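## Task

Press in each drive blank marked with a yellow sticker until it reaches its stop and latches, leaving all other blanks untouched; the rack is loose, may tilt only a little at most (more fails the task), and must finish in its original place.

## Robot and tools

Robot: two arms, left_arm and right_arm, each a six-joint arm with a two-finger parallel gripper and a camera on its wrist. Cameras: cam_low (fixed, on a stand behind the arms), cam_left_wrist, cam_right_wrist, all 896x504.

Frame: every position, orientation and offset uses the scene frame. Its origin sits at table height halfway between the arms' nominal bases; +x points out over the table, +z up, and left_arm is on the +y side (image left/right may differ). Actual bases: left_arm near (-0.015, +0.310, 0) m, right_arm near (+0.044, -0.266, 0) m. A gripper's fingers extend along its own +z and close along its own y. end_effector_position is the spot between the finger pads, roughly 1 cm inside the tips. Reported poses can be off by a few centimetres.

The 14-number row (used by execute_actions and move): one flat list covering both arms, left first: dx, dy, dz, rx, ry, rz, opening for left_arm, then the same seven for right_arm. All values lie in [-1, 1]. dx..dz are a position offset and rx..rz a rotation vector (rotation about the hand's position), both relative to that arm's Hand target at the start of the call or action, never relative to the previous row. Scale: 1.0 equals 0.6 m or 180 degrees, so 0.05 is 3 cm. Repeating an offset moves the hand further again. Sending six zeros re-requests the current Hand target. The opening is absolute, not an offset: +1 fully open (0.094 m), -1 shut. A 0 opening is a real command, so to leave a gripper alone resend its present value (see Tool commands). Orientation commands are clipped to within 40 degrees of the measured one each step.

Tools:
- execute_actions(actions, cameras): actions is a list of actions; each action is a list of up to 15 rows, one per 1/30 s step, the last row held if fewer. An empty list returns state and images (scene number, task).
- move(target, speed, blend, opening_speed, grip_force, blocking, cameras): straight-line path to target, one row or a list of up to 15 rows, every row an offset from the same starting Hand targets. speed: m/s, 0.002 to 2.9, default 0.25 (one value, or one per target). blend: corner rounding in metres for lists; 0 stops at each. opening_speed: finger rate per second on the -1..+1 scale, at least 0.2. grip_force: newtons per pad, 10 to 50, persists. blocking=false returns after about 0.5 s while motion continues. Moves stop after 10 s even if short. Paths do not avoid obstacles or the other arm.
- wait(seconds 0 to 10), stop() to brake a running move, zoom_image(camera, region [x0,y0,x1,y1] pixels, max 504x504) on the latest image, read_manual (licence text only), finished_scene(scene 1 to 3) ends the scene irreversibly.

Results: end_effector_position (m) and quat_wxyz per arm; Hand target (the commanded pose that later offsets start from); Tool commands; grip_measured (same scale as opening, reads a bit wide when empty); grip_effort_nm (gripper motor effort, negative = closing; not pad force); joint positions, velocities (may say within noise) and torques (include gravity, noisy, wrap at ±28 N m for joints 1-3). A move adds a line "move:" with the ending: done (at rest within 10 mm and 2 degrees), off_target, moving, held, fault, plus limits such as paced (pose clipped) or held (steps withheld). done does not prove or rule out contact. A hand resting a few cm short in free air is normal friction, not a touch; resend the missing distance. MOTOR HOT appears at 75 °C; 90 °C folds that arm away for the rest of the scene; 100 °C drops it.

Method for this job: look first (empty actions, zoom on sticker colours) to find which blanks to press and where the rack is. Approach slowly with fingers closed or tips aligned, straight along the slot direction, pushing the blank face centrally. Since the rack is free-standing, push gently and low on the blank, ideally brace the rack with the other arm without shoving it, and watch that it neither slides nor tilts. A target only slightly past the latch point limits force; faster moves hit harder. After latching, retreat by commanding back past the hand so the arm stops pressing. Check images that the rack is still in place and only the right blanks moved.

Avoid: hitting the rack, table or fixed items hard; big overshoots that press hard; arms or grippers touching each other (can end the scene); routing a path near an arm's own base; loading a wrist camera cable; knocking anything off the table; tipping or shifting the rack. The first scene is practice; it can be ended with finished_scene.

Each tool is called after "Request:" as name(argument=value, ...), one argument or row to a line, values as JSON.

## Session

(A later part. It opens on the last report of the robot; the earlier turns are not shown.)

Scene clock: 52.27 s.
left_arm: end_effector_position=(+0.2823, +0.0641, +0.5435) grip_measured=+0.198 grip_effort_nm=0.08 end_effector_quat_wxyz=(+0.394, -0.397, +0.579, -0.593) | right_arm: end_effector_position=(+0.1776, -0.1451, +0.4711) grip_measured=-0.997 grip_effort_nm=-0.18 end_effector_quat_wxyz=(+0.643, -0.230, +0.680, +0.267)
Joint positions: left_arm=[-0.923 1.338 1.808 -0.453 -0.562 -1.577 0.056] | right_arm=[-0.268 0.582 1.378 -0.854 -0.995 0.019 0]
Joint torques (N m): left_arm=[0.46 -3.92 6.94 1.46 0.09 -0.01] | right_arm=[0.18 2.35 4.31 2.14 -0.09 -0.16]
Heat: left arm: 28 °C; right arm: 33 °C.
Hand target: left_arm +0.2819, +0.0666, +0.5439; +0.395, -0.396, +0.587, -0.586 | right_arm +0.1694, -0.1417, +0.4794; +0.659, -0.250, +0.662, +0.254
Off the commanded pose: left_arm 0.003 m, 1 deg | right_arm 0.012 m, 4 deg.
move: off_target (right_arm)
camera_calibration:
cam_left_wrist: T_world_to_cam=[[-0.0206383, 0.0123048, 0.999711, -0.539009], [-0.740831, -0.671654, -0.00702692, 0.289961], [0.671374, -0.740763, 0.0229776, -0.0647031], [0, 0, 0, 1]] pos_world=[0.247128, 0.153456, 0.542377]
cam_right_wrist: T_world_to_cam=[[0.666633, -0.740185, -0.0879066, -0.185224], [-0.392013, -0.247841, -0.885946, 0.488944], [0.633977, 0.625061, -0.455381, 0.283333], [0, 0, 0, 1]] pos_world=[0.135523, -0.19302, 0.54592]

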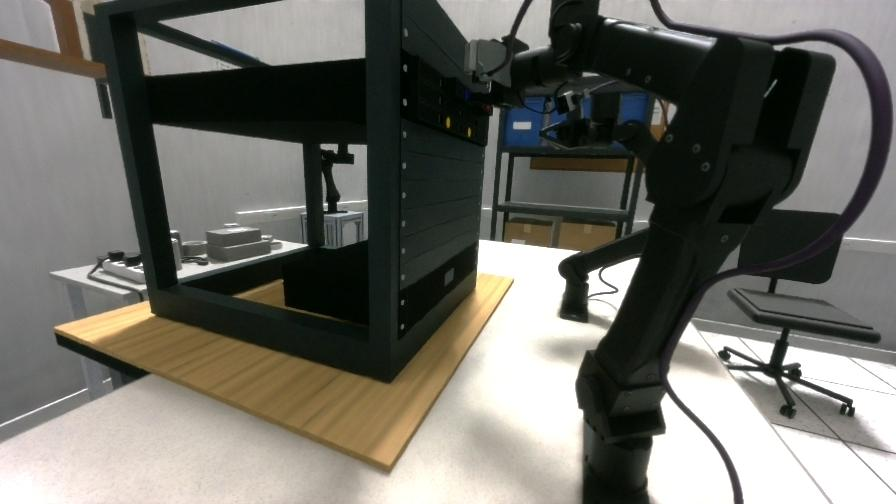

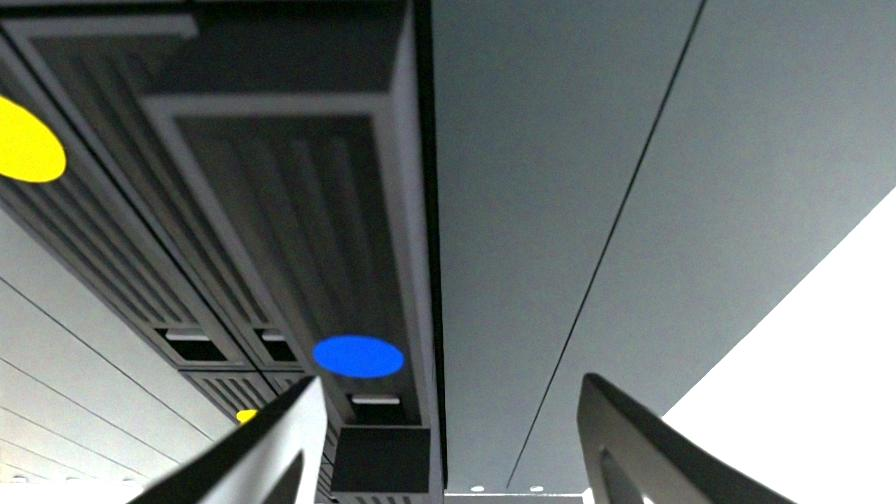

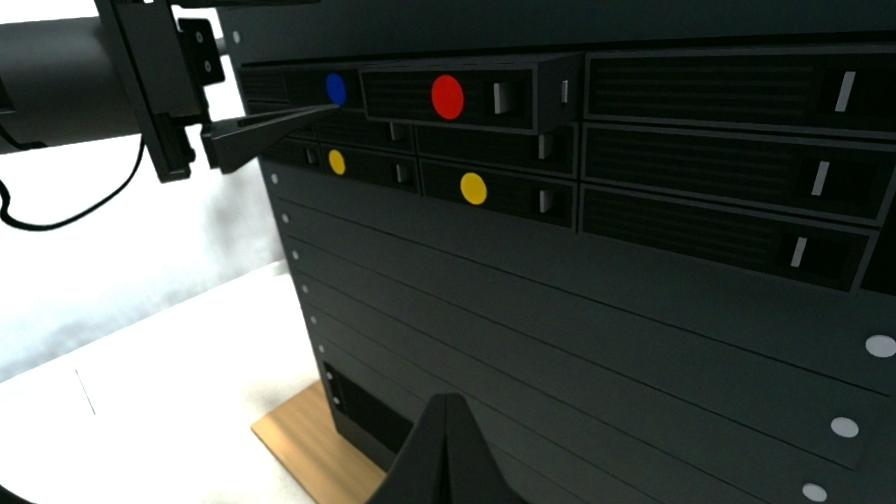

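Request:
move(
  target=[-0.015,-0.004,-0.012,0,0,0,0.3,0,0,0,0,0,0,-1],
  speed=0.08,
  cameras=["cam_left_wrist","cam_right_wrist"],
)

Request:
zoom_image(
  camera="cam_right_wrist",
  region=[200, 10, 500, 230],
)

Scene clock: 54.30 s.
left_arm: end_effector_position=(+0.2765, +0.0568, +0.5373) grip_measured=+0.298 grip_effort_nm=0.08 end_effector_quat_wxyz=(+0.389, -0.393, +0.587, -0.591) | right_arm: end_effector_position=(+0.1776, -0.1451, +0.4711) grip_measured=-0.997 grip_effort_nm=-0.18 end_effector_quat_wxyz=(+0.643, -0.230, +0.680, +0.267)
Joint positions: left_arm=[-0.952 1.333 1.789 -0.453 -0.574 -1.577 0.061] | right_arm=[-0.268 0.582 1.378 -0.854 -0.995 0.019 0]
Joint torques (N m): left_arm=[-0.49 -6 4.23 1.7 -0.23 -0.02] | right_arm=[0.18 2.33 4.31 2.14 -0.1 -0.15]
Heat: left arm: 28 °C; right arm: 33 °C.
Hand target: left_arm +0.2728, +0.0643, +0.5369; +0.395, -0.396, +0.586, -0.586 | right_arm +0.1694, -0.1417, +0.4794; +0.659, -0.250, +0.662, +0.254
Off the commanded pose: left_arm 0.008 m, 1 deg | right_arm 0.012 m, 4 deg.
move: off_target (right_arm)
camera_calibration:
cam_left_wrist: T_world_to_cam=[[-0.0123356, 0.0011285, 0.999923, -0.534717], [-0.752045, -0.659056, -0.00853381, 0.283873], [0.658996, -0.752093, 0.0089785, -0.0545449], [0, 0, 0, 1]] pos_world=[0.242834, 0.146669, 0.537588]
cam_right_wrist: T_world_to_cam=[[0.666633, -0.740185, -0.0879066, -0.185224], [-0.392013, -0.247841, -0.885946, 0.488944], [0.633977, 0.625061, -0.455381, 0.283333], [0, 0, 0, 1]] pos_world=[0.135523, -0.19302, 0.54592]
Images, in order (width x height): cam_left_wrist 896x504, cam_right_wrist 896x504.

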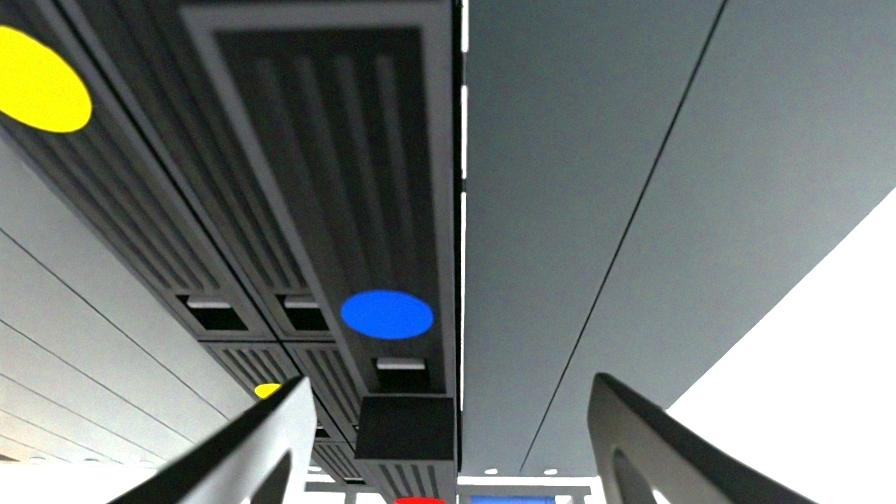

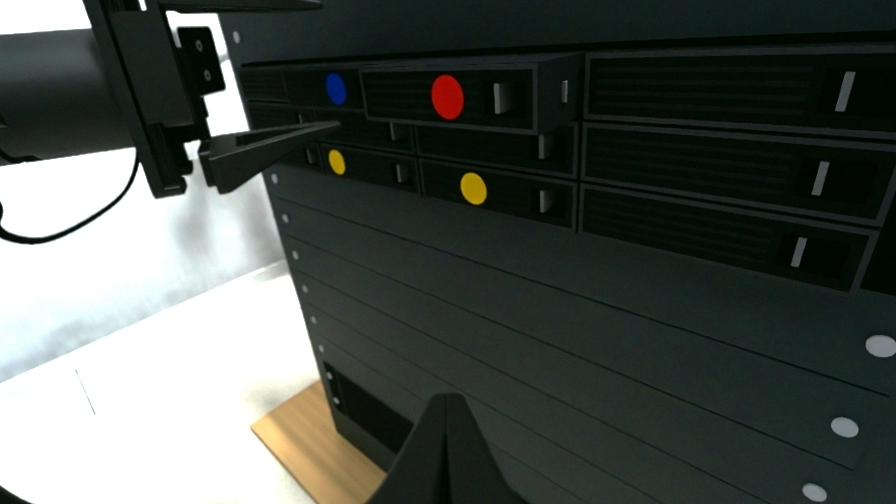

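Scaled by 1.680 from the camera's 896x504 image, which has a finer 1280x720 frame.

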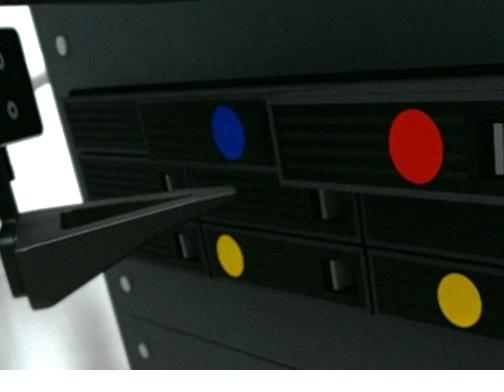

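Request:
move(
  target=[0.05,0.002,-0.002,0,0,0,0.3,0,0,0,0,0,0,-1],
  speed=0.06,
  cameras=["cam_left_wrist","cam_right_wrist"],
)

Request:
zoom_image(
  camera="cam_right_wrist",
  region=[200, 10, 500, 230],
)

Scene clock: 56.43 s.
left_arm: end_effector_position=(+0.3028, +0.0636, +0.5267) grip_measured=+0.298 grip_effort_nm=0.08 end_effector_quat_wxyz=(+0.393, -0.398, +0.594, -0.578) | right_arm: end_effector_position=(+0.1776, -0.1451, +0.4711) grip_measured=-0.997 grip_effort_nm=-0.18 end_effector_quat_wxyz=(+0.643, -0.230, +0.680, +0.267)
Joint positions: left_arm=[-0.852 1.362 1.789 -0.453 -0.492 -1.577 0.061] | right_arm=[-0.268 0.582 1.378 -0.854 -0.995 0.019 0]
Joint torques (N m): left_arm=[0.53 -4.55 6.56 1.99 0.08 -0.02] | right_arm=[0.2 2.33 4.3 2.14 -0.1 -0.16]
Heat: left arm: 29 °C; right arm: 33 °C.
Hand target: left_arm +0.3028, +0.0655, +0.5357; +0.395, -0.396, +0.586, -0.586 | right_arm +0.1694, -0.1417, +0.4794; +0.659, -0.250, +0.662, +0.254
Off the commanded pose: left_arm 0.009 m, 1 deg | right_arm 0.012 m, 4 deg.
move: off_target (right_arm)
camera_calibration:
cam_left_wrist: T_world_to_cam=[[0.00606952, -0.021515, 0.99975, -0.527812], [-0.74135, -0.671044, -0.00994035, 0.306374], [0.671091, -0.741105, -0.0200231, -0.055631], [0, 0, 0, 1]] pos_world=[0.267667, 0.153006, 0.529612]
cam_right_wrist: T_world_to_cam=[[0.666633, -0.740185, -0.0879066, -0.185224], [-0.392013, -0.247841, -0.885946, 0.488944], [0.633977, 0.625061, -0.455381, 0.283333], [0, 0, 0, 1]] pos_world=[0.135523, -0.19302, 0.54592]
Images, in order (width x height): cam_left_wrist 896x504, cam_right_wrist 896x504.

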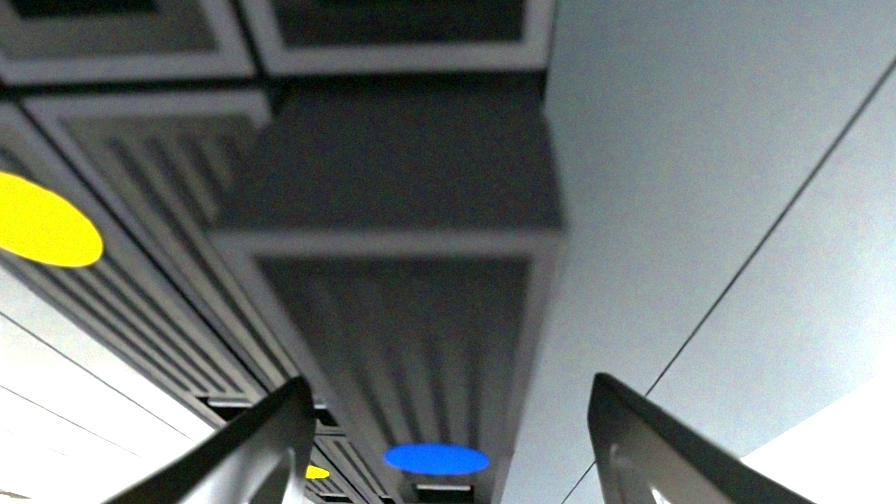

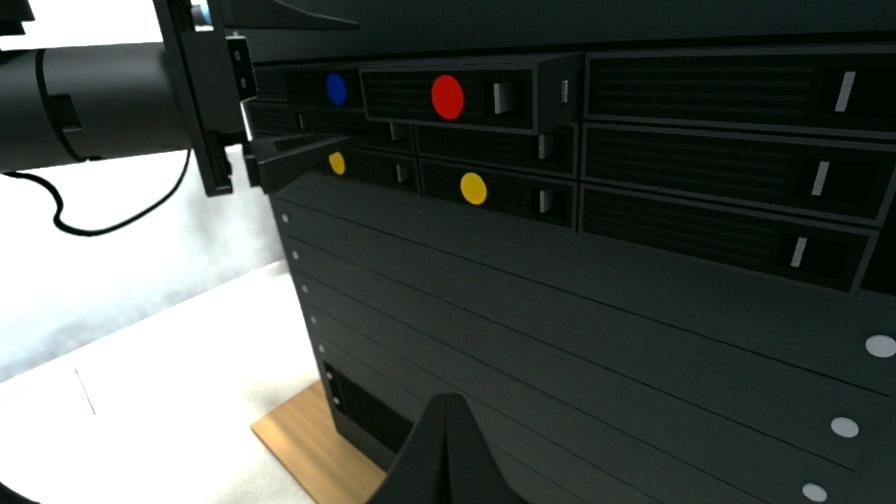

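Scaled by 1.680 from the camera's 896x504 image, which has a finer 1280x720 frame.

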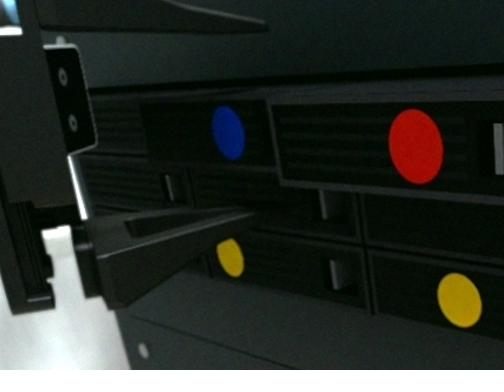

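Request:
move(
  target=[0,0,-0.006,0,0,0,-0.36,0,0,0,0,0,0,-1],
  speed=0.05,
  opening_speed=0.3,
  grip_force=15,
  cameras=["cam_left_wrist","cam_right_wrist"],
)

Request:
zoom_image(
  camera="cam_right_wrist",
  region=[200, 10, 500, 230],
)

Scene clock: 61.43 s.
left_arm: end_effector_position=(+0.3028, +0.0636, +0.5267) grip_measured=-0.358 grip_effort_nm=-0.11 end_effector_quat_wxyz=(+0.393, -0.398, +0.594, -0.578) | right_arm: end_effector_position=(+0.1776, -0.1451, +0.4711) grip_measured=-0.997 grip_effort_nm=-0.18 end_effector_quat_wxyz=(+0.643, -0.230, +0.680, +0.267)
Joint positions: left_arm=[-0.852 1.362 1.789 -0.453 -0.492 -1.577 0.03] | right_arm=[-0.268 0.582 1.378 -0.854 -0.995 0.019 0]
Joint torques (N m): left_arm=[0.5 -5.26 4.7 2.14 0.09 -0.02] | right_arm=[0.2 2.35 4.31 2.14 -0.1 -0.15]
Heat: left arm: 29 °C; right arm: 33 °C.
Hand target: left_arm +0.3028, +0.0655, +0.5321; +0.395, -0.396, +0.586, -0.586 | right_arm +0.1694, -0.1417, +0.4794; +0.659, -0.250, +0.662, +0.254
Off the commanded pose: left_arm 0.006 m, 1 deg | right_arm 0.012 m, 4 deg.
grip_force (N): 15, 15
move: off_target (right_arm)
camera_calibration:
cam_left_wrist: T_world_to_cam=[[0.00606952, -0.021515, 0.99975, -0.527812], [-0.74135, -0.671044, -0.00994035, 0.306374], [0.671091, -0.741105, -0.0200231, -0.055631], [0, 0, 0, 1]] pos_world=[0.267667, 0.153006, 0.529612]
cam_right_wrist: T_world_to_cam=[[0.666633, -0.740185, -0.0879066, -0.185224], [-0.392013, -0.247841, -0.885946, 0.488944], [0.633977, 0.625061, -0.455381, 0.283333], [0, 0, 0, 1]] pos_world=[0.135523, -0.19302, 0.54592]
Images, in order (width x height): cam_left_wrist 896x504, cam_right_wrist 896x504.

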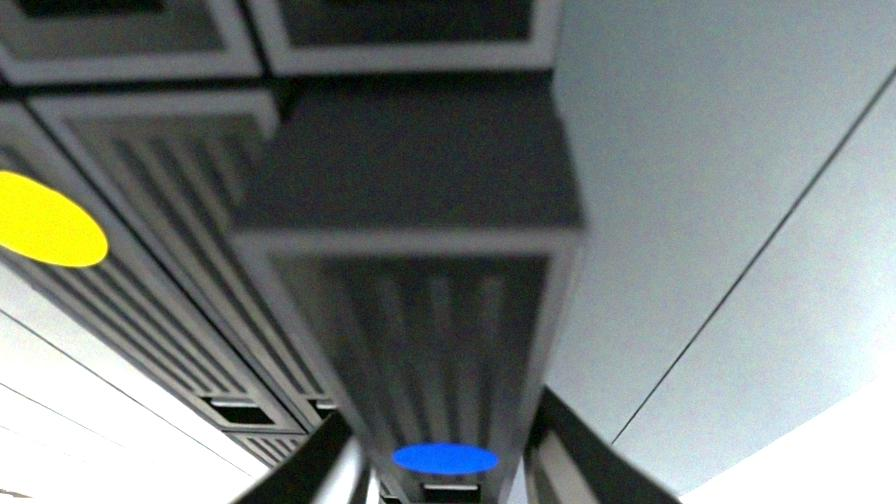

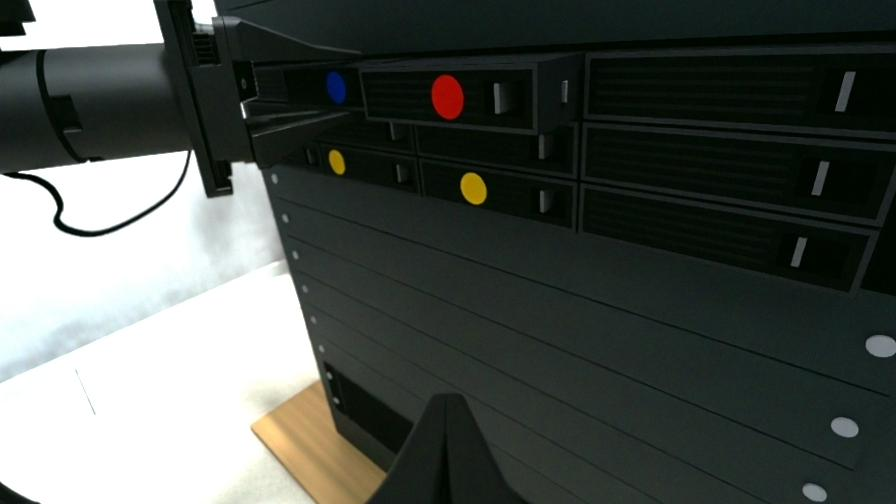

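Scaled by 1.680 from the camera's 896x504 image, which has a finer 1280x720 frame.

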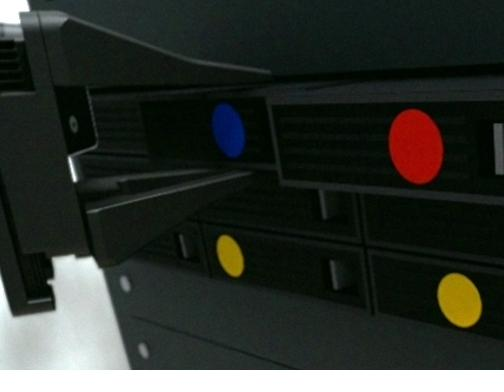

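Request:
move(
  target=[0,0,0,0,0,0,-0.5,0,0,0,0,0,0,-1],
  speed=0.05,
  opening_speed=0.3,
  grip_force=15,
  cameras=["cam_left_wrist"],
)

Request:
zoom_image(
  camera="cam_left_wrist",
  region=[200, 200, 700, 500],
)

Scene clock: 63.10 s.
left_arm: end_effector_position=(+0.3033, +0.0641, +0.5258) grip_measured=-0.417 grip_effort_nm=-0.39 end_effector_quat_wxyz=(+0.393, -0.401, +0.593, -0.577) | right_arm: end_effector_position=(+0.1776, -0.1451, +0.4711) grip_measured=-0.997 grip_effort_nm=-0.18 end_effector_quat_wxyz=(+0.643, -0.230, +0.680, +0.267)
Joint positions: left_arm=[-0.852 1.362 1.786 -0.453 -0.496 -1.581 0.027] | right_arm=[-0.268 0.582 1.378 -0.854 -0.995 0.019 0]
Joint torques (N m): left_arm=[0.49 -5.23 4.83 2.13 0.09 0.01] | right_arm=[0.18 2.35 4.3 2.14 -0.1 -0.15]
Heat: left arm: 30 °C; right arm: 33 °C.
Hand target: left_arm +0.3028, +0.0654, +0.5321; +0.395, -0.396, +0.586, -0.586 | right_arm +0.1694, -0.1417, +0.4794; +0.659, -0.250, +0.662, +0.254
Off the commanded pose: left_arm 0.007 m, 1 deg | right_arm 0.012 m, 4 deg.
grip_force (N): 15, 15
move: off_target (right_arm)
camera_calibration:
cam_left_wrist: T_world_to_cam=[[0.00918267, -0.019004, 0.999777, -0.527946], [-0.738167, -0.674591, -0.00604291, 0.304272], [0.674555, -0.737947, -0.0202227, -0.0568116], [0, 0, 0, 1]] pos_world=[0.267774, 0.153302, 0.528518]
Images, in order (width x height): cam_left_wrist 896x504.

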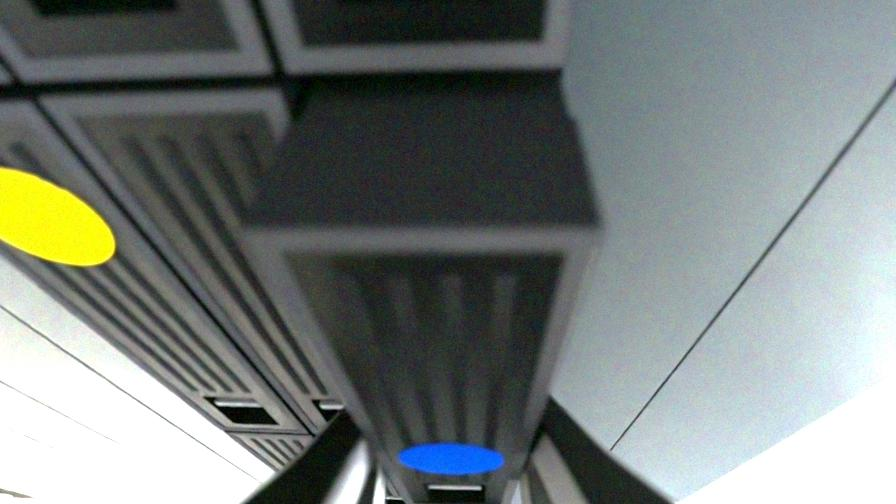

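Scaled by 1.008 from the camera's 896x504 image, which has a finer 1280x720 frame.

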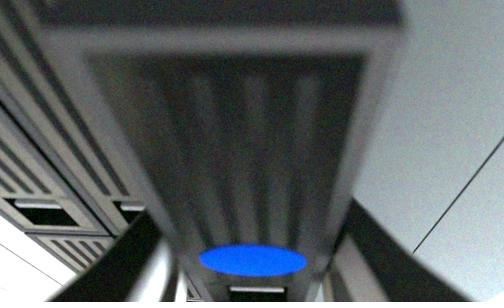

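Request:
move(
  target=[-0.03,0,0,0,0,0,-0.5,0,0,0,0,0,0,-1],
  speed=0.04,
  cameras=["cam_low","cam_left_wrist","cam_right_wrist"],
)

Request:
zoom_image(
  camera="cam_low",
  region=[390, 40, 520, 170],
)

Request:
zoom_image(
  camera="cam_right_wrist",
  region=[200, 10, 500, 230],
)

Scene clock: 65.60 s.
left_arm: end_effector_position=(+0.2915, +0.0611, +0.5249) grip_measured=-0.418 grip_effort_nm=-0.39 end_effector_quat_wxyz=(+0.393, -0.400, +0.593, -0.578) | right_arm: end_effector_position=(+0.1776, -0.1451, +0.4711) grip_measured=-0.997 grip_effort_nm=-0.18 end_effector_quat_wxyz=(+0.643, -0.230, +0.680, +0.267)
Joint positions: left_arm=[-0.899 1.342 1.766 -0.453 -0.541 -1.581 0.027] | right_arm=[-0.268 0.582 1.378 -0.854 -0.995 0.019 0]
Joint torques (N m): left_arm=[-0.98 -6.45 4.48 2 -0.15 0.01] | right_arm=[0.2 2.35 4.33 2.14 -0.1 -0.14]
Heat: left arm: 30 °C; right arm: 33 °C.
Hand target: left_arm +0.2848, +0.0654, +0.5320; +0.395, -0.396, +0.587, -0.586 | right_arm +0.1694, -0.1417, +0.4794; +0.659, -0.250, +0.662, +0.254
Off the commanded pose: left_arm 0.011 m, 1 deg | right_arm 0.012 m, 4 deg.
grip_force (N): 15, 15
move: off_target (left_arm, right_arm)
camera_calibration:
cam_left_wrist: T_world_to_cam=[[0.00798675, -0.0195338, 0.999777, -0.526606], [-0.739561, -0.67305, -0.00724219, 0.294505], [0.673042, -0.739339, -0.019822, -0.0507558], [0, 0, 0, 1]] pos_world=[0.256171, 0.150405, 0.527616]
cam_right_wrist: T_world_to_cam=[[0.666633, -0.740185, -0.0879066, -0.185224], [-0.392013, -0.247841, -0.885946, 0.488944], [0.633977, 0.625061, -0.455381, 0.283333], [0, 0, 0, 1]] pos_world=[0.135523, -0.19302, 0.54592]

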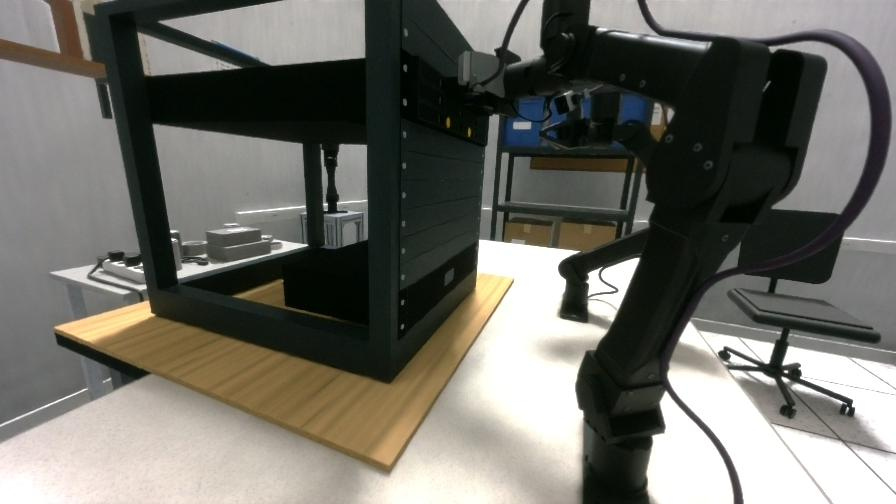

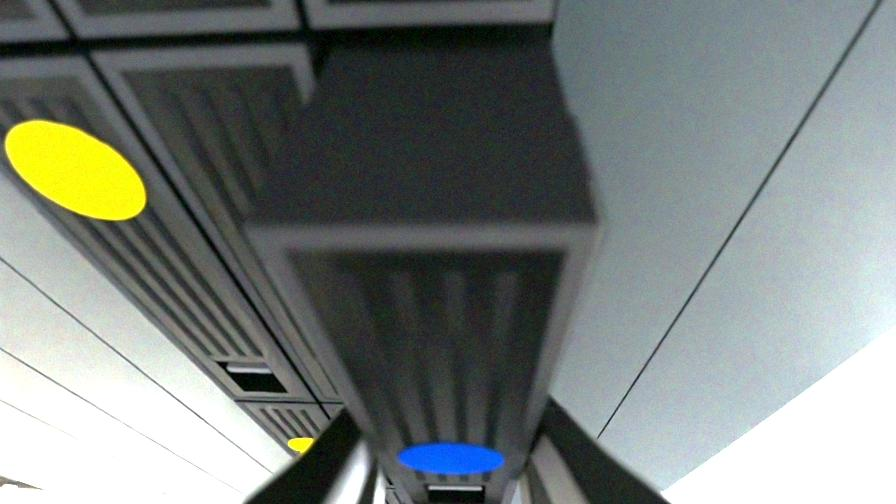

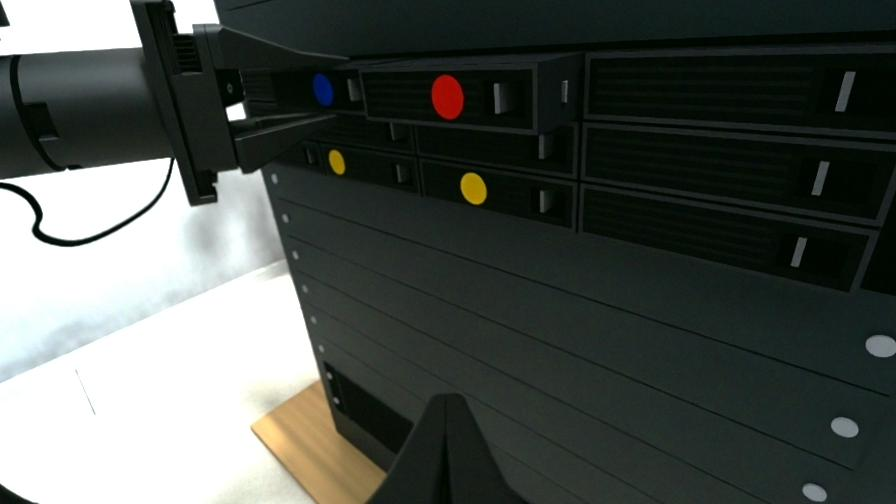

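Scaled by 3.877 from the camera's 896x504 image, which has a finer 1280x720 frame.

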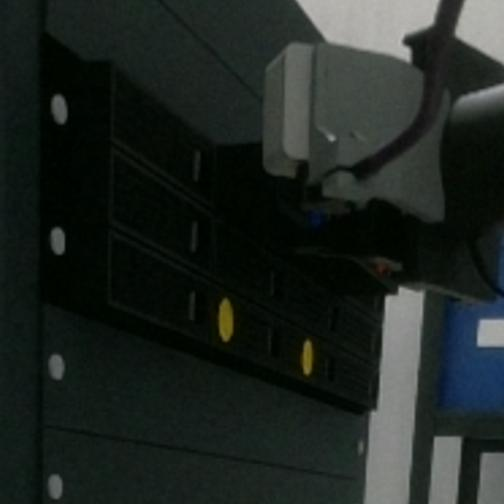

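Scaled by 1.680 from the camera's 896x504 image, which has a finer 1280x720 frame.

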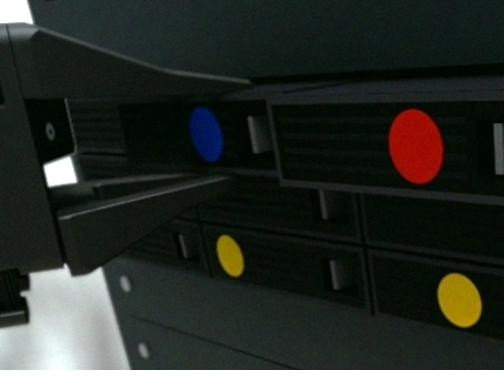

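Request:
move(
  target=[-0.0155,0,0,0,0,0,-0.5,0,0,0,0,0,0,-1],
  speed=0.04,
  cameras=["cam_low","cam_left_wrist","cam_right_wrist"],
)

Request:
zoom_image(
  camera="cam_right_wrist",
  region=[200, 60, 440, 260],
)

Scene clock: 67.30 s.
left_arm: end_effector_position=(+0.2830, +0.0608, +0.5250) grip_measured=-0.419 grip_effort_nm=-0.39 end_effector_quat_wxyz=(+0.394, -0.401, +0.592, -0.578) | right_arm: end_effector_position=(+0.1776, -0.1451, +0.4711) grip_measured=-0.997 grip_effort_nm=-0.18 end_effector_quat_wxyz=(+0.643, -0.230, +0.680, +0.267)
Joint positions: left_arm=[-0.933 1.326 1.753 -0.453 -0.579 -1.581 0.027] | right_arm=[-0.268 0.582 1.378 -0.854 -0.995 0.019 0]
Joint torques (N m): left_arm=[-1.03 -6.43 4.55 1.92 -0.11 0] | right_arm=[0.21 2.35 4.3 2.14 -0.1 -0.16]
Heat: left arm: 30 °C; right arm: 33 °C.
Hand target: left_arm +0.2755, +0.0653, +0.5320; +0.395, -0.396, +0.587, -0.586 | right_arm +0.1694, -0.1417, +0.4794; +0.659, -0.250, +0.662, +0.254
Off the commanded pose: left_arm 0.011 m, 1 deg | right_arm 0.012 m, 4 deg.
grip_force (N): 15, 15
move: off_target (left_arm, right_arm)
camera_calibration:
cam_left_wrist: T_world_to_cam=[[0.00586066, -0.018271, 0.999816, -0.526126], [-0.736642, -0.676235, -0.00803974, 0.287757], [0.676258, -0.736459, -0.0174223, -0.0476331], [0, 0, 0, 1]] pos_world=[0.24727, 0.149899, 0.527512]
cam_right_wrist: T_world_to_cam=[[0.666633, -0.740185, -0.0879066, -0.185224], [-0.392013, -0.247841, -0.885946, 0.488944], [0.633977, 0.625061, -0.455381, 0.283333], [0, 0, 0, 1]] pos_world=[0.135523, -0.19302, 0.54592]

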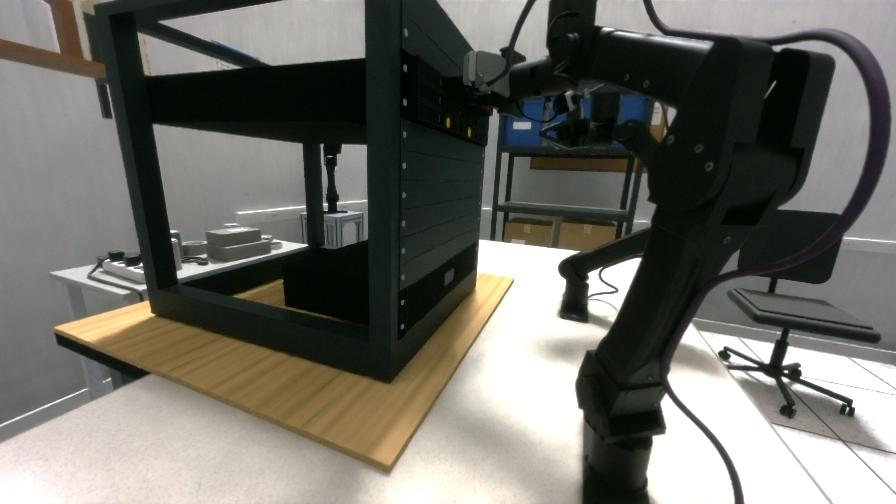

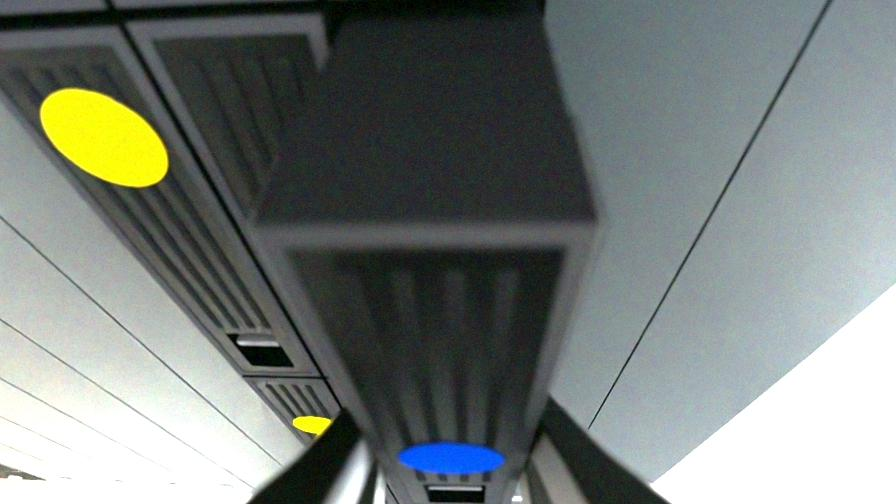

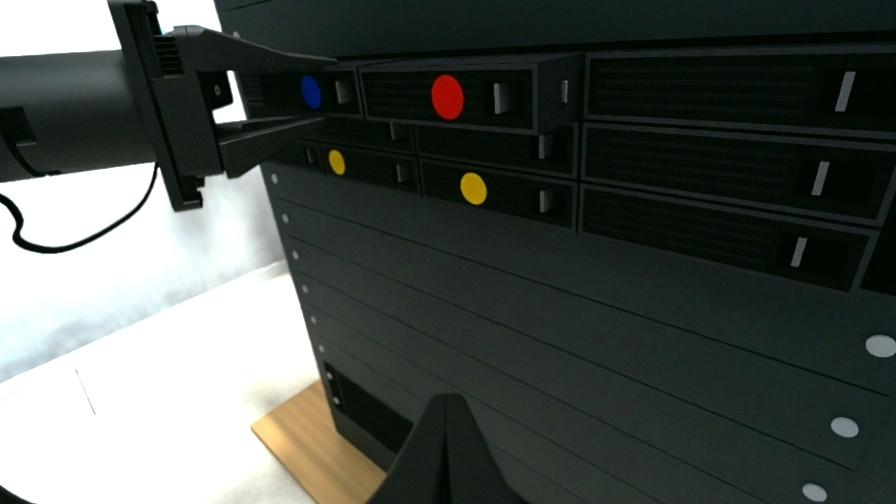

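Scaled by 2.100 from the camera's 896x504 image, which has a finer 1280x720 frame.

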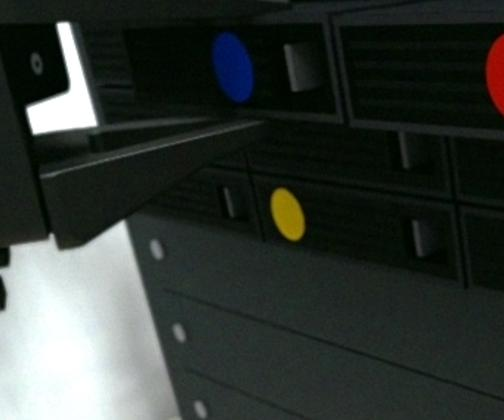

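Request:
move(
  target=[0,0,0,0,0,0,0.2,0,0,0,0,0,0,-1],
  opening_speed=0.5,
  grip_force=15,
)

Request:
move(
  target=[-0.11,0.05,0,0,0,0,0.2,0,0,0,0,0,0,-1],
  speed=0.15,
  cameras=["cam_low","cam_left_wrist","cam_right_wrist"],
)

Request:
zoom_image(
  camera="cam_right_wrist",
  region=[200, 60, 440, 260],
)

Request:
zoom_image(
  camera="cam_low",
  region=[390, 40, 520, 170],
)

Scene clock: 70.07 s.
left_arm: end_effector_position=(+0.2800, +0.0599, +0.5270) grip_measured=+0.198 grip_effort_nm=0.08 end_effector_quat_wxyz=(+0.390, -0.397, +0.592, -0.582) | right_arm: end_effector_position=(+0.1776, -0.1451, +0.4711) grip_measured=-0.997 grip_effort_nm=-0.18 end_effector_quat_wxyz=(+0.643, -0.230, +0.680, +0.267)
Joint positions: left_arm=[-0.937 1.321 1.753 -0.453 -0.57 -1.581 0.056] | right_arm=[-0.268 0.582 1.378 -0.854 -0.995 0.019 0]
Joint torques (N m): left_arm=[-0.65 -5.85 4.56 1.93 -0.13 0.01] | right_arm=[0.18 2.36 4.31 2.14 -0.1 -0.16]
Heat: left arm: 30 °C; right arm: 34 °C.
Hand target: left_arm +0.2755, +0.0654, +0.5320; +0.395, -0.396, +0.587, -0.586 | right_arm +0.1694, -0.1417, +0.4794; +0.659, -0.250, +0.662, +0.254
Off the commanded pose: left_arm 0.009 m, 1 deg | right_arm 0.012 m, 4 deg.
grip_force (N): 15, 15
move: off_target (right_arm)

Scene clock: 71.63 s.
left_arm: end_effector_position=(+0.2084, +0.0969, +0.5475) grip_measured=+0.198 grip_effort_nm=0.08 end_effector_quat_wxyz=(+0.383, -0.399, +0.564, -0.614) | right_arm: end_effector_position=(+0.1776, -0.1451, +0.4711) grip_measured=-0.997 grip_effort_nm=-0.18 end_effector_quat_wxyz=(+0.643, -0.230, +0.680, +0.267)
Joint positions: left_arm=[-1.174 1.122 1.666 -0.477 -0.798 -1.581 0.056] | right_arm=[-0.268 0.582 1.378 -0.854 -0.995 0.019 0]
Joint torques (N m): left_arm=[-0.7 -1.4 3.78 1.17 -0.18 0.03] | right_arm=[0.2 2.35 4.31 2.14 -0.1 -0.15]
Heat: left arm: 30 °C; right arm: 34 °C.
Hand target: left_arm +0.2095, +0.0954, +0.5320; +0.395, -0.396, +0.587, -0.586 | right_arm +0.1694, -0.1417, +0.4794; +0.659, -0.250, +0.662, +0.254
Off the commanded pose: left_arm 0.016 m, 4 deg | right_arm 0.012 m, 4 deg.
grip_force (N): 15, 15
move: off_target (left_arm, right_arm)
camera_calibration:
cam_left_wrist: T_world_to_cam=[[-0.0333093, 0.0646769, 0.99735, -0.546085], [-0.751192, -0.659847, 0.0177021, 0.24468], [0.659243, -0.748611, 0.0705638, -0.0136391], [0, 0, 0, 1]] pos_world=[0.174604, 0.18656, 0.541269]
cam_right_wrist: T_world_to_cam=[[0.666633, -0.740185, -0.0879066, -0.185224], [-0.392013, -0.247841, -0.885946, 0.488944], [0.633977, 0.625061, -0.455381, 0.283333], [0, 0, 0, 1]] pos_world=[0.135523, -0.19302, 0.54592]

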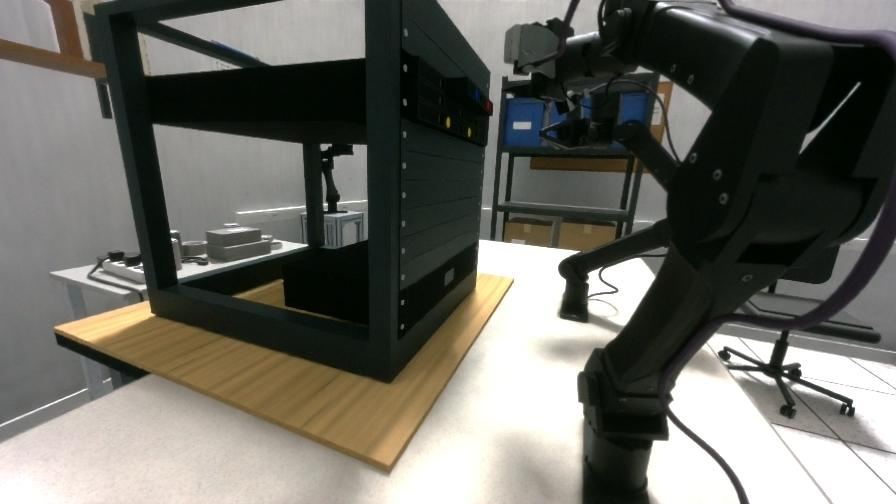

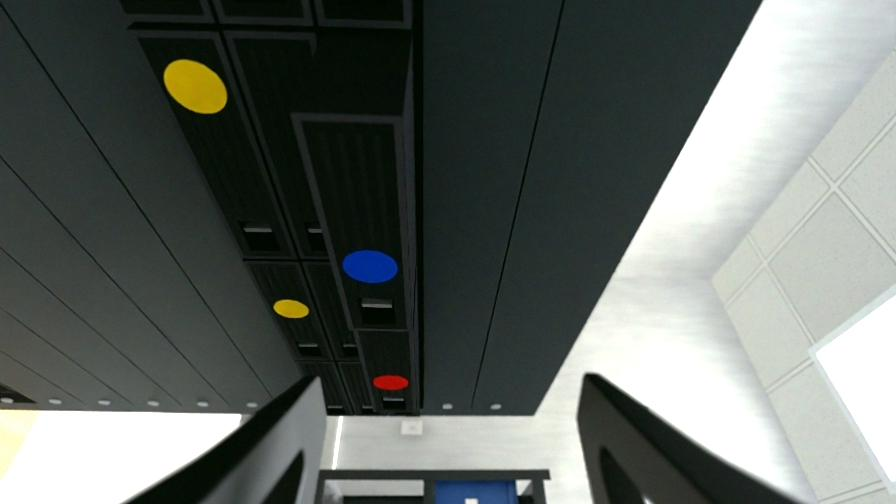

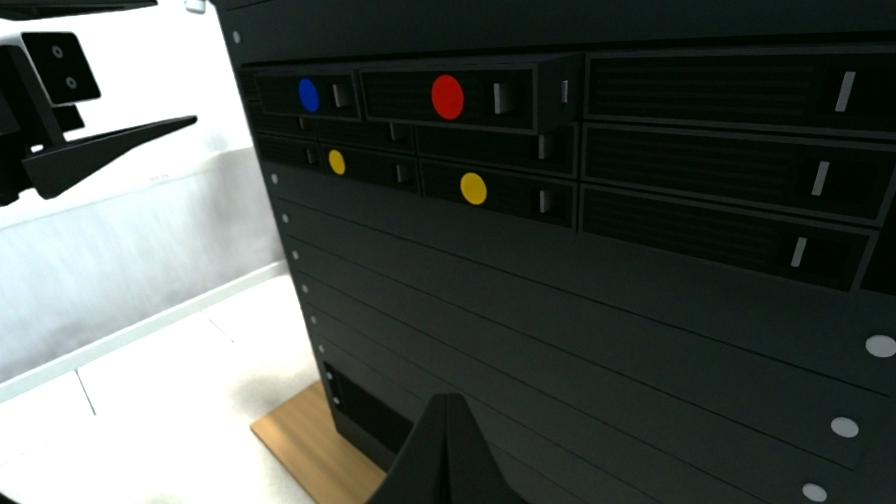

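Scaled by 2.100 from the camera's 896x504 image, which has a finer 1280x720 frame.

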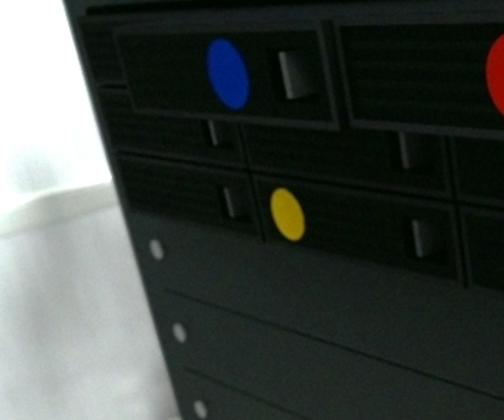

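Scaled by 3.877 from the camera's 896x504 image, which has a finer 1280x720 frame.

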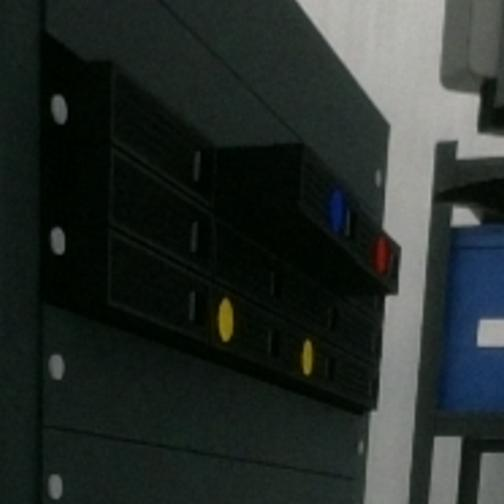

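Request:
move(
  target=[0.075,-0.05,0.004,0,0,0,-1,0,0,0,0,0,0,-1],
  speed=0.12,
  grip_force=50,
  cameras=["cam_left_wrist","cam_right_wrist"],
)

Request:
zoom_image(
  camera="cam_right_wrist",
  region=[200, 60, 440, 260],
)

Scene clock: 73.80 s.
left_arm: end_effector_position=(+0.2554, +0.0606, +0.5218) grip_measured=-0.997 grip_effort_nm=-0.15 end_effector_quat_wxyz=(+0.393, -0.397, +0.597, -0.575) | right_arm: end_effector_position=(+0.1776, -0.1451, +0.4711) grip_measured=-0.997 grip_effort_nm=-0.18 end_effector_quat_wxyz=(+0.643, -0.230, +0.680, +0.267)
Joint positions: left_arm=[-1.035 1.273 1.713 -0.477 -0.673 -1.581 0] | right_arm=[-0.268 0.582 1.378 -0.854 -0.995 0.019 0]
Joint torques (N m): left_arm=[0.54 -3.9 6.98 1.91 0.06 0.02] | right_arm=[0.2 2.35 4.3 2.14 -0.1 -0.15]
Heat: left arm: 30 °C; right arm: 34 °C.
Hand target: left_arm +0.2545, +0.0654, +0.5344; +0.395, -0.396, +0.587, -0.586 | right_arm +0.1694, -0.1417, +0.4794; +0.659, -0.250, +0.662, +0.254
Off the commanded pose: left_arm 0.014 m, 2 deg | right_arm 0.012 m, 4 deg.
move: off_target (left_arm, right_arm)
camera_calibration:
cam_left_wrist: T_world_to_cam=[[0.009096, -0.0293983, 0.999526, -0.522761], [-0.742536, -0.669681, -0.0129395, 0.270957], [0.669744, -0.742067, -0.0279207, -0.0216814], [0, 0, 0, 1]] pos_world=[0.220471, 0.149997, 0.525414]
cam_right_wrist: T_world_to_cam=[[0.666633, -0.740185, -0.0879066, -0.185224], [-0.392013, -0.247841, -0.885946, 0.488944], [0.633977, 0.625061, -0.455381, 0.283333], [0, 0, 0, 1]] pos_world=[0.135523, -0.19302, 0.54592]
Images, in order (width x height): cam_left_wrist 896x504, cam_right_wrist 896x504.

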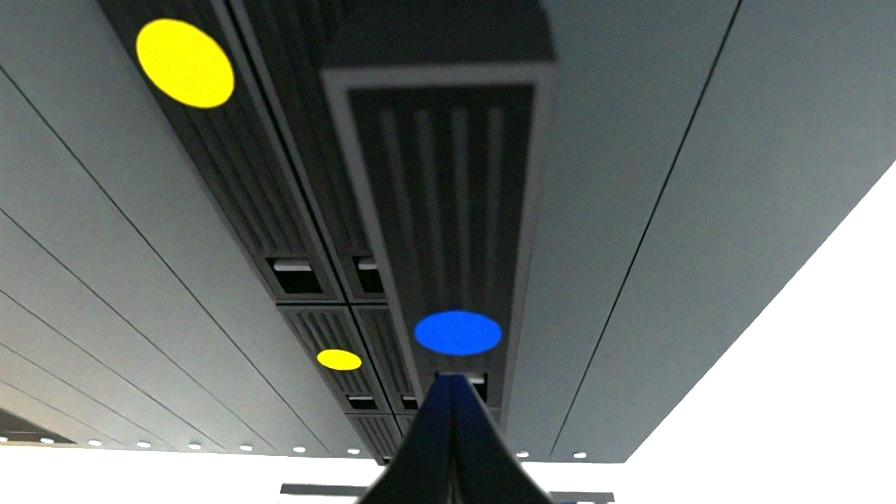

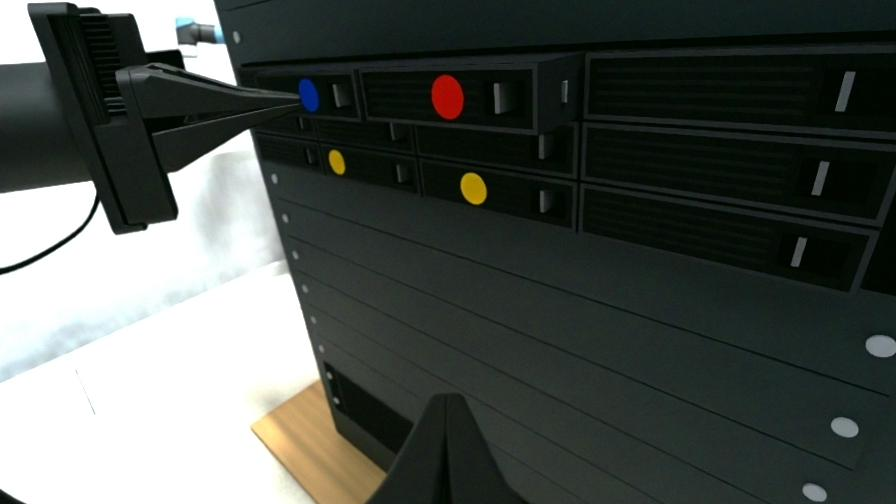

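Scaled by 2.100 from the camera's 896x504 image, which has a finer 1280x720 frame.

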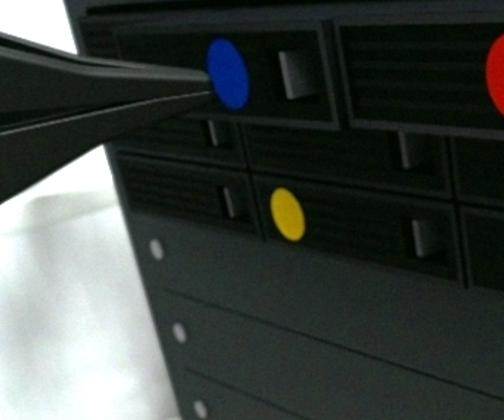

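Request:
move(
  target=[0.03,0.003,0.012,0,0,0,-1,0,0,0,0,0,0,-1],
  speed=0.06,
  cameras=["cam_left_wrist","cam_right_wrist"],
)

Request:
zoom_image(
  camera="cam_right_wrist",
  region=[200, 60, 440, 260],
)

Scene clock: 75.47 s.
left_arm: end_effector_position=(+0.2724, +0.0655, +0.5358) grip_measured=-0.997 grip_effort_nm=-0.15 end_effector_quat_wxyz=(+0.393, -0.399, +0.587, -0.585) | right_arm: end_effector_position=(+0.1776, -0.1451, +0.4711) grip_measured=-0.997 grip_effort_nm=-0.18 end_effector_quat_wxyz=(+0.643, -0.230, +0.680, +0.267)
Joint positions: left_arm=[-0.956 1.311 1.779 -0.477 -0.596 -1.581 0] | right_arm=[-0.268 0.582 1.378 -0.854 -0.995 0.019 0]
Joint torques (N m): left_arm=[0.54 -3.47 7.01 1.73 0.08 0] | right_arm=[0.2 2.35 4.3 2.14 -0.1 -0.16]
Heat: left arm: 30 °C; right arm: 34 °C.
Hand target: left_arm +0.2726, +0.0672, +0.5416; +0.395, -0.396, +0.587, -0.586 | right_arm +0.1694, -0.1417, +0.4794; +0.659, -0.250, +0.662, +0.254
Off the commanded pose: left_arm 0.006 m, 0 deg | right_arm 0.012 m, 4 deg.
move: off_target (right_arm)
camera_calibration:
cam_left_wrist: T_world_to_cam=[[-0.00412215, -0.0044413, 0.999982, -0.535125], [-0.74089, -0.671599, -0.00603694, 0.28307], [0.671613, -0.740902, -0.000522079, -0.044273], [0, 0, 0, 1]] pos_world=[0.237252, 0.154931, 0.5368]
cam_right_wrist: T_world_to_cam=[[0.666633, -0.740185, -0.0879066, -0.185224], [-0.392013, -0.247841, -0.885946, 0.488944], [0.633977, 0.625061, -0.455381, 0.283333], [0, 0, 0, 1]] pos_world=[0.135523, -0.19302, 0.54592]
Images, in order (width x height): cam_left_wrist 896x504, cam_right_wrist 896x504.

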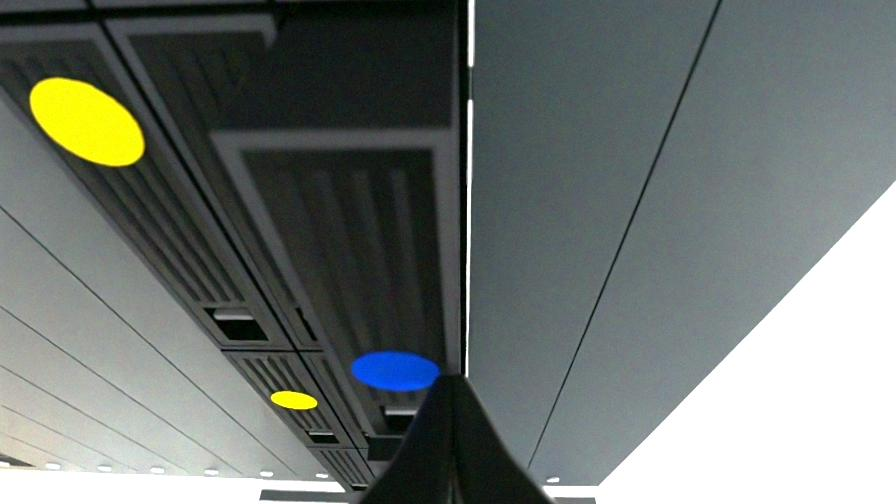

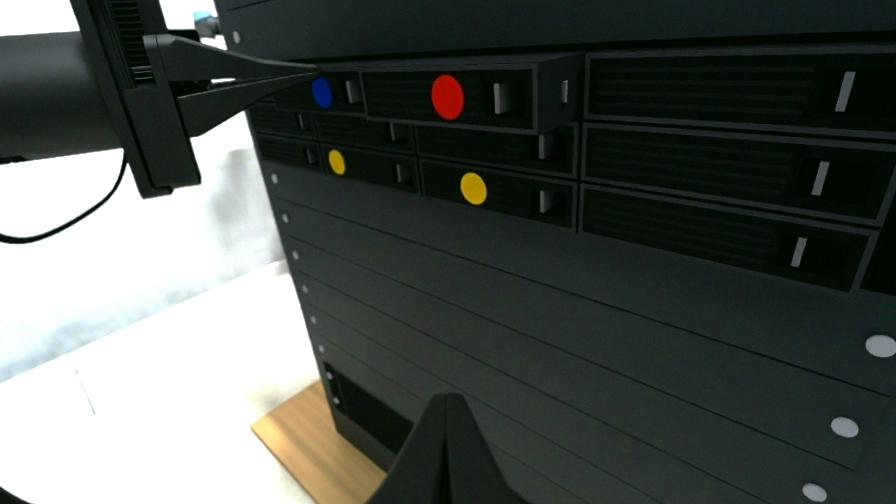

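Scaled by 2.100 from the camera's 896x504 image, which has a finer 1280x720 frame.

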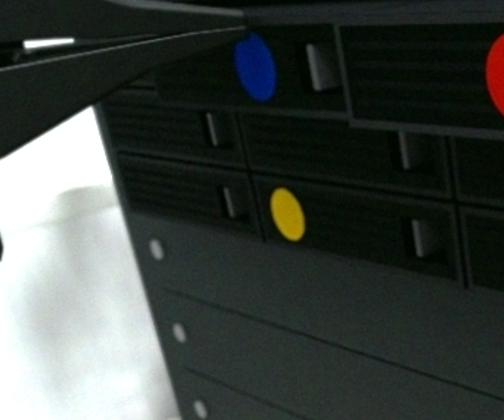

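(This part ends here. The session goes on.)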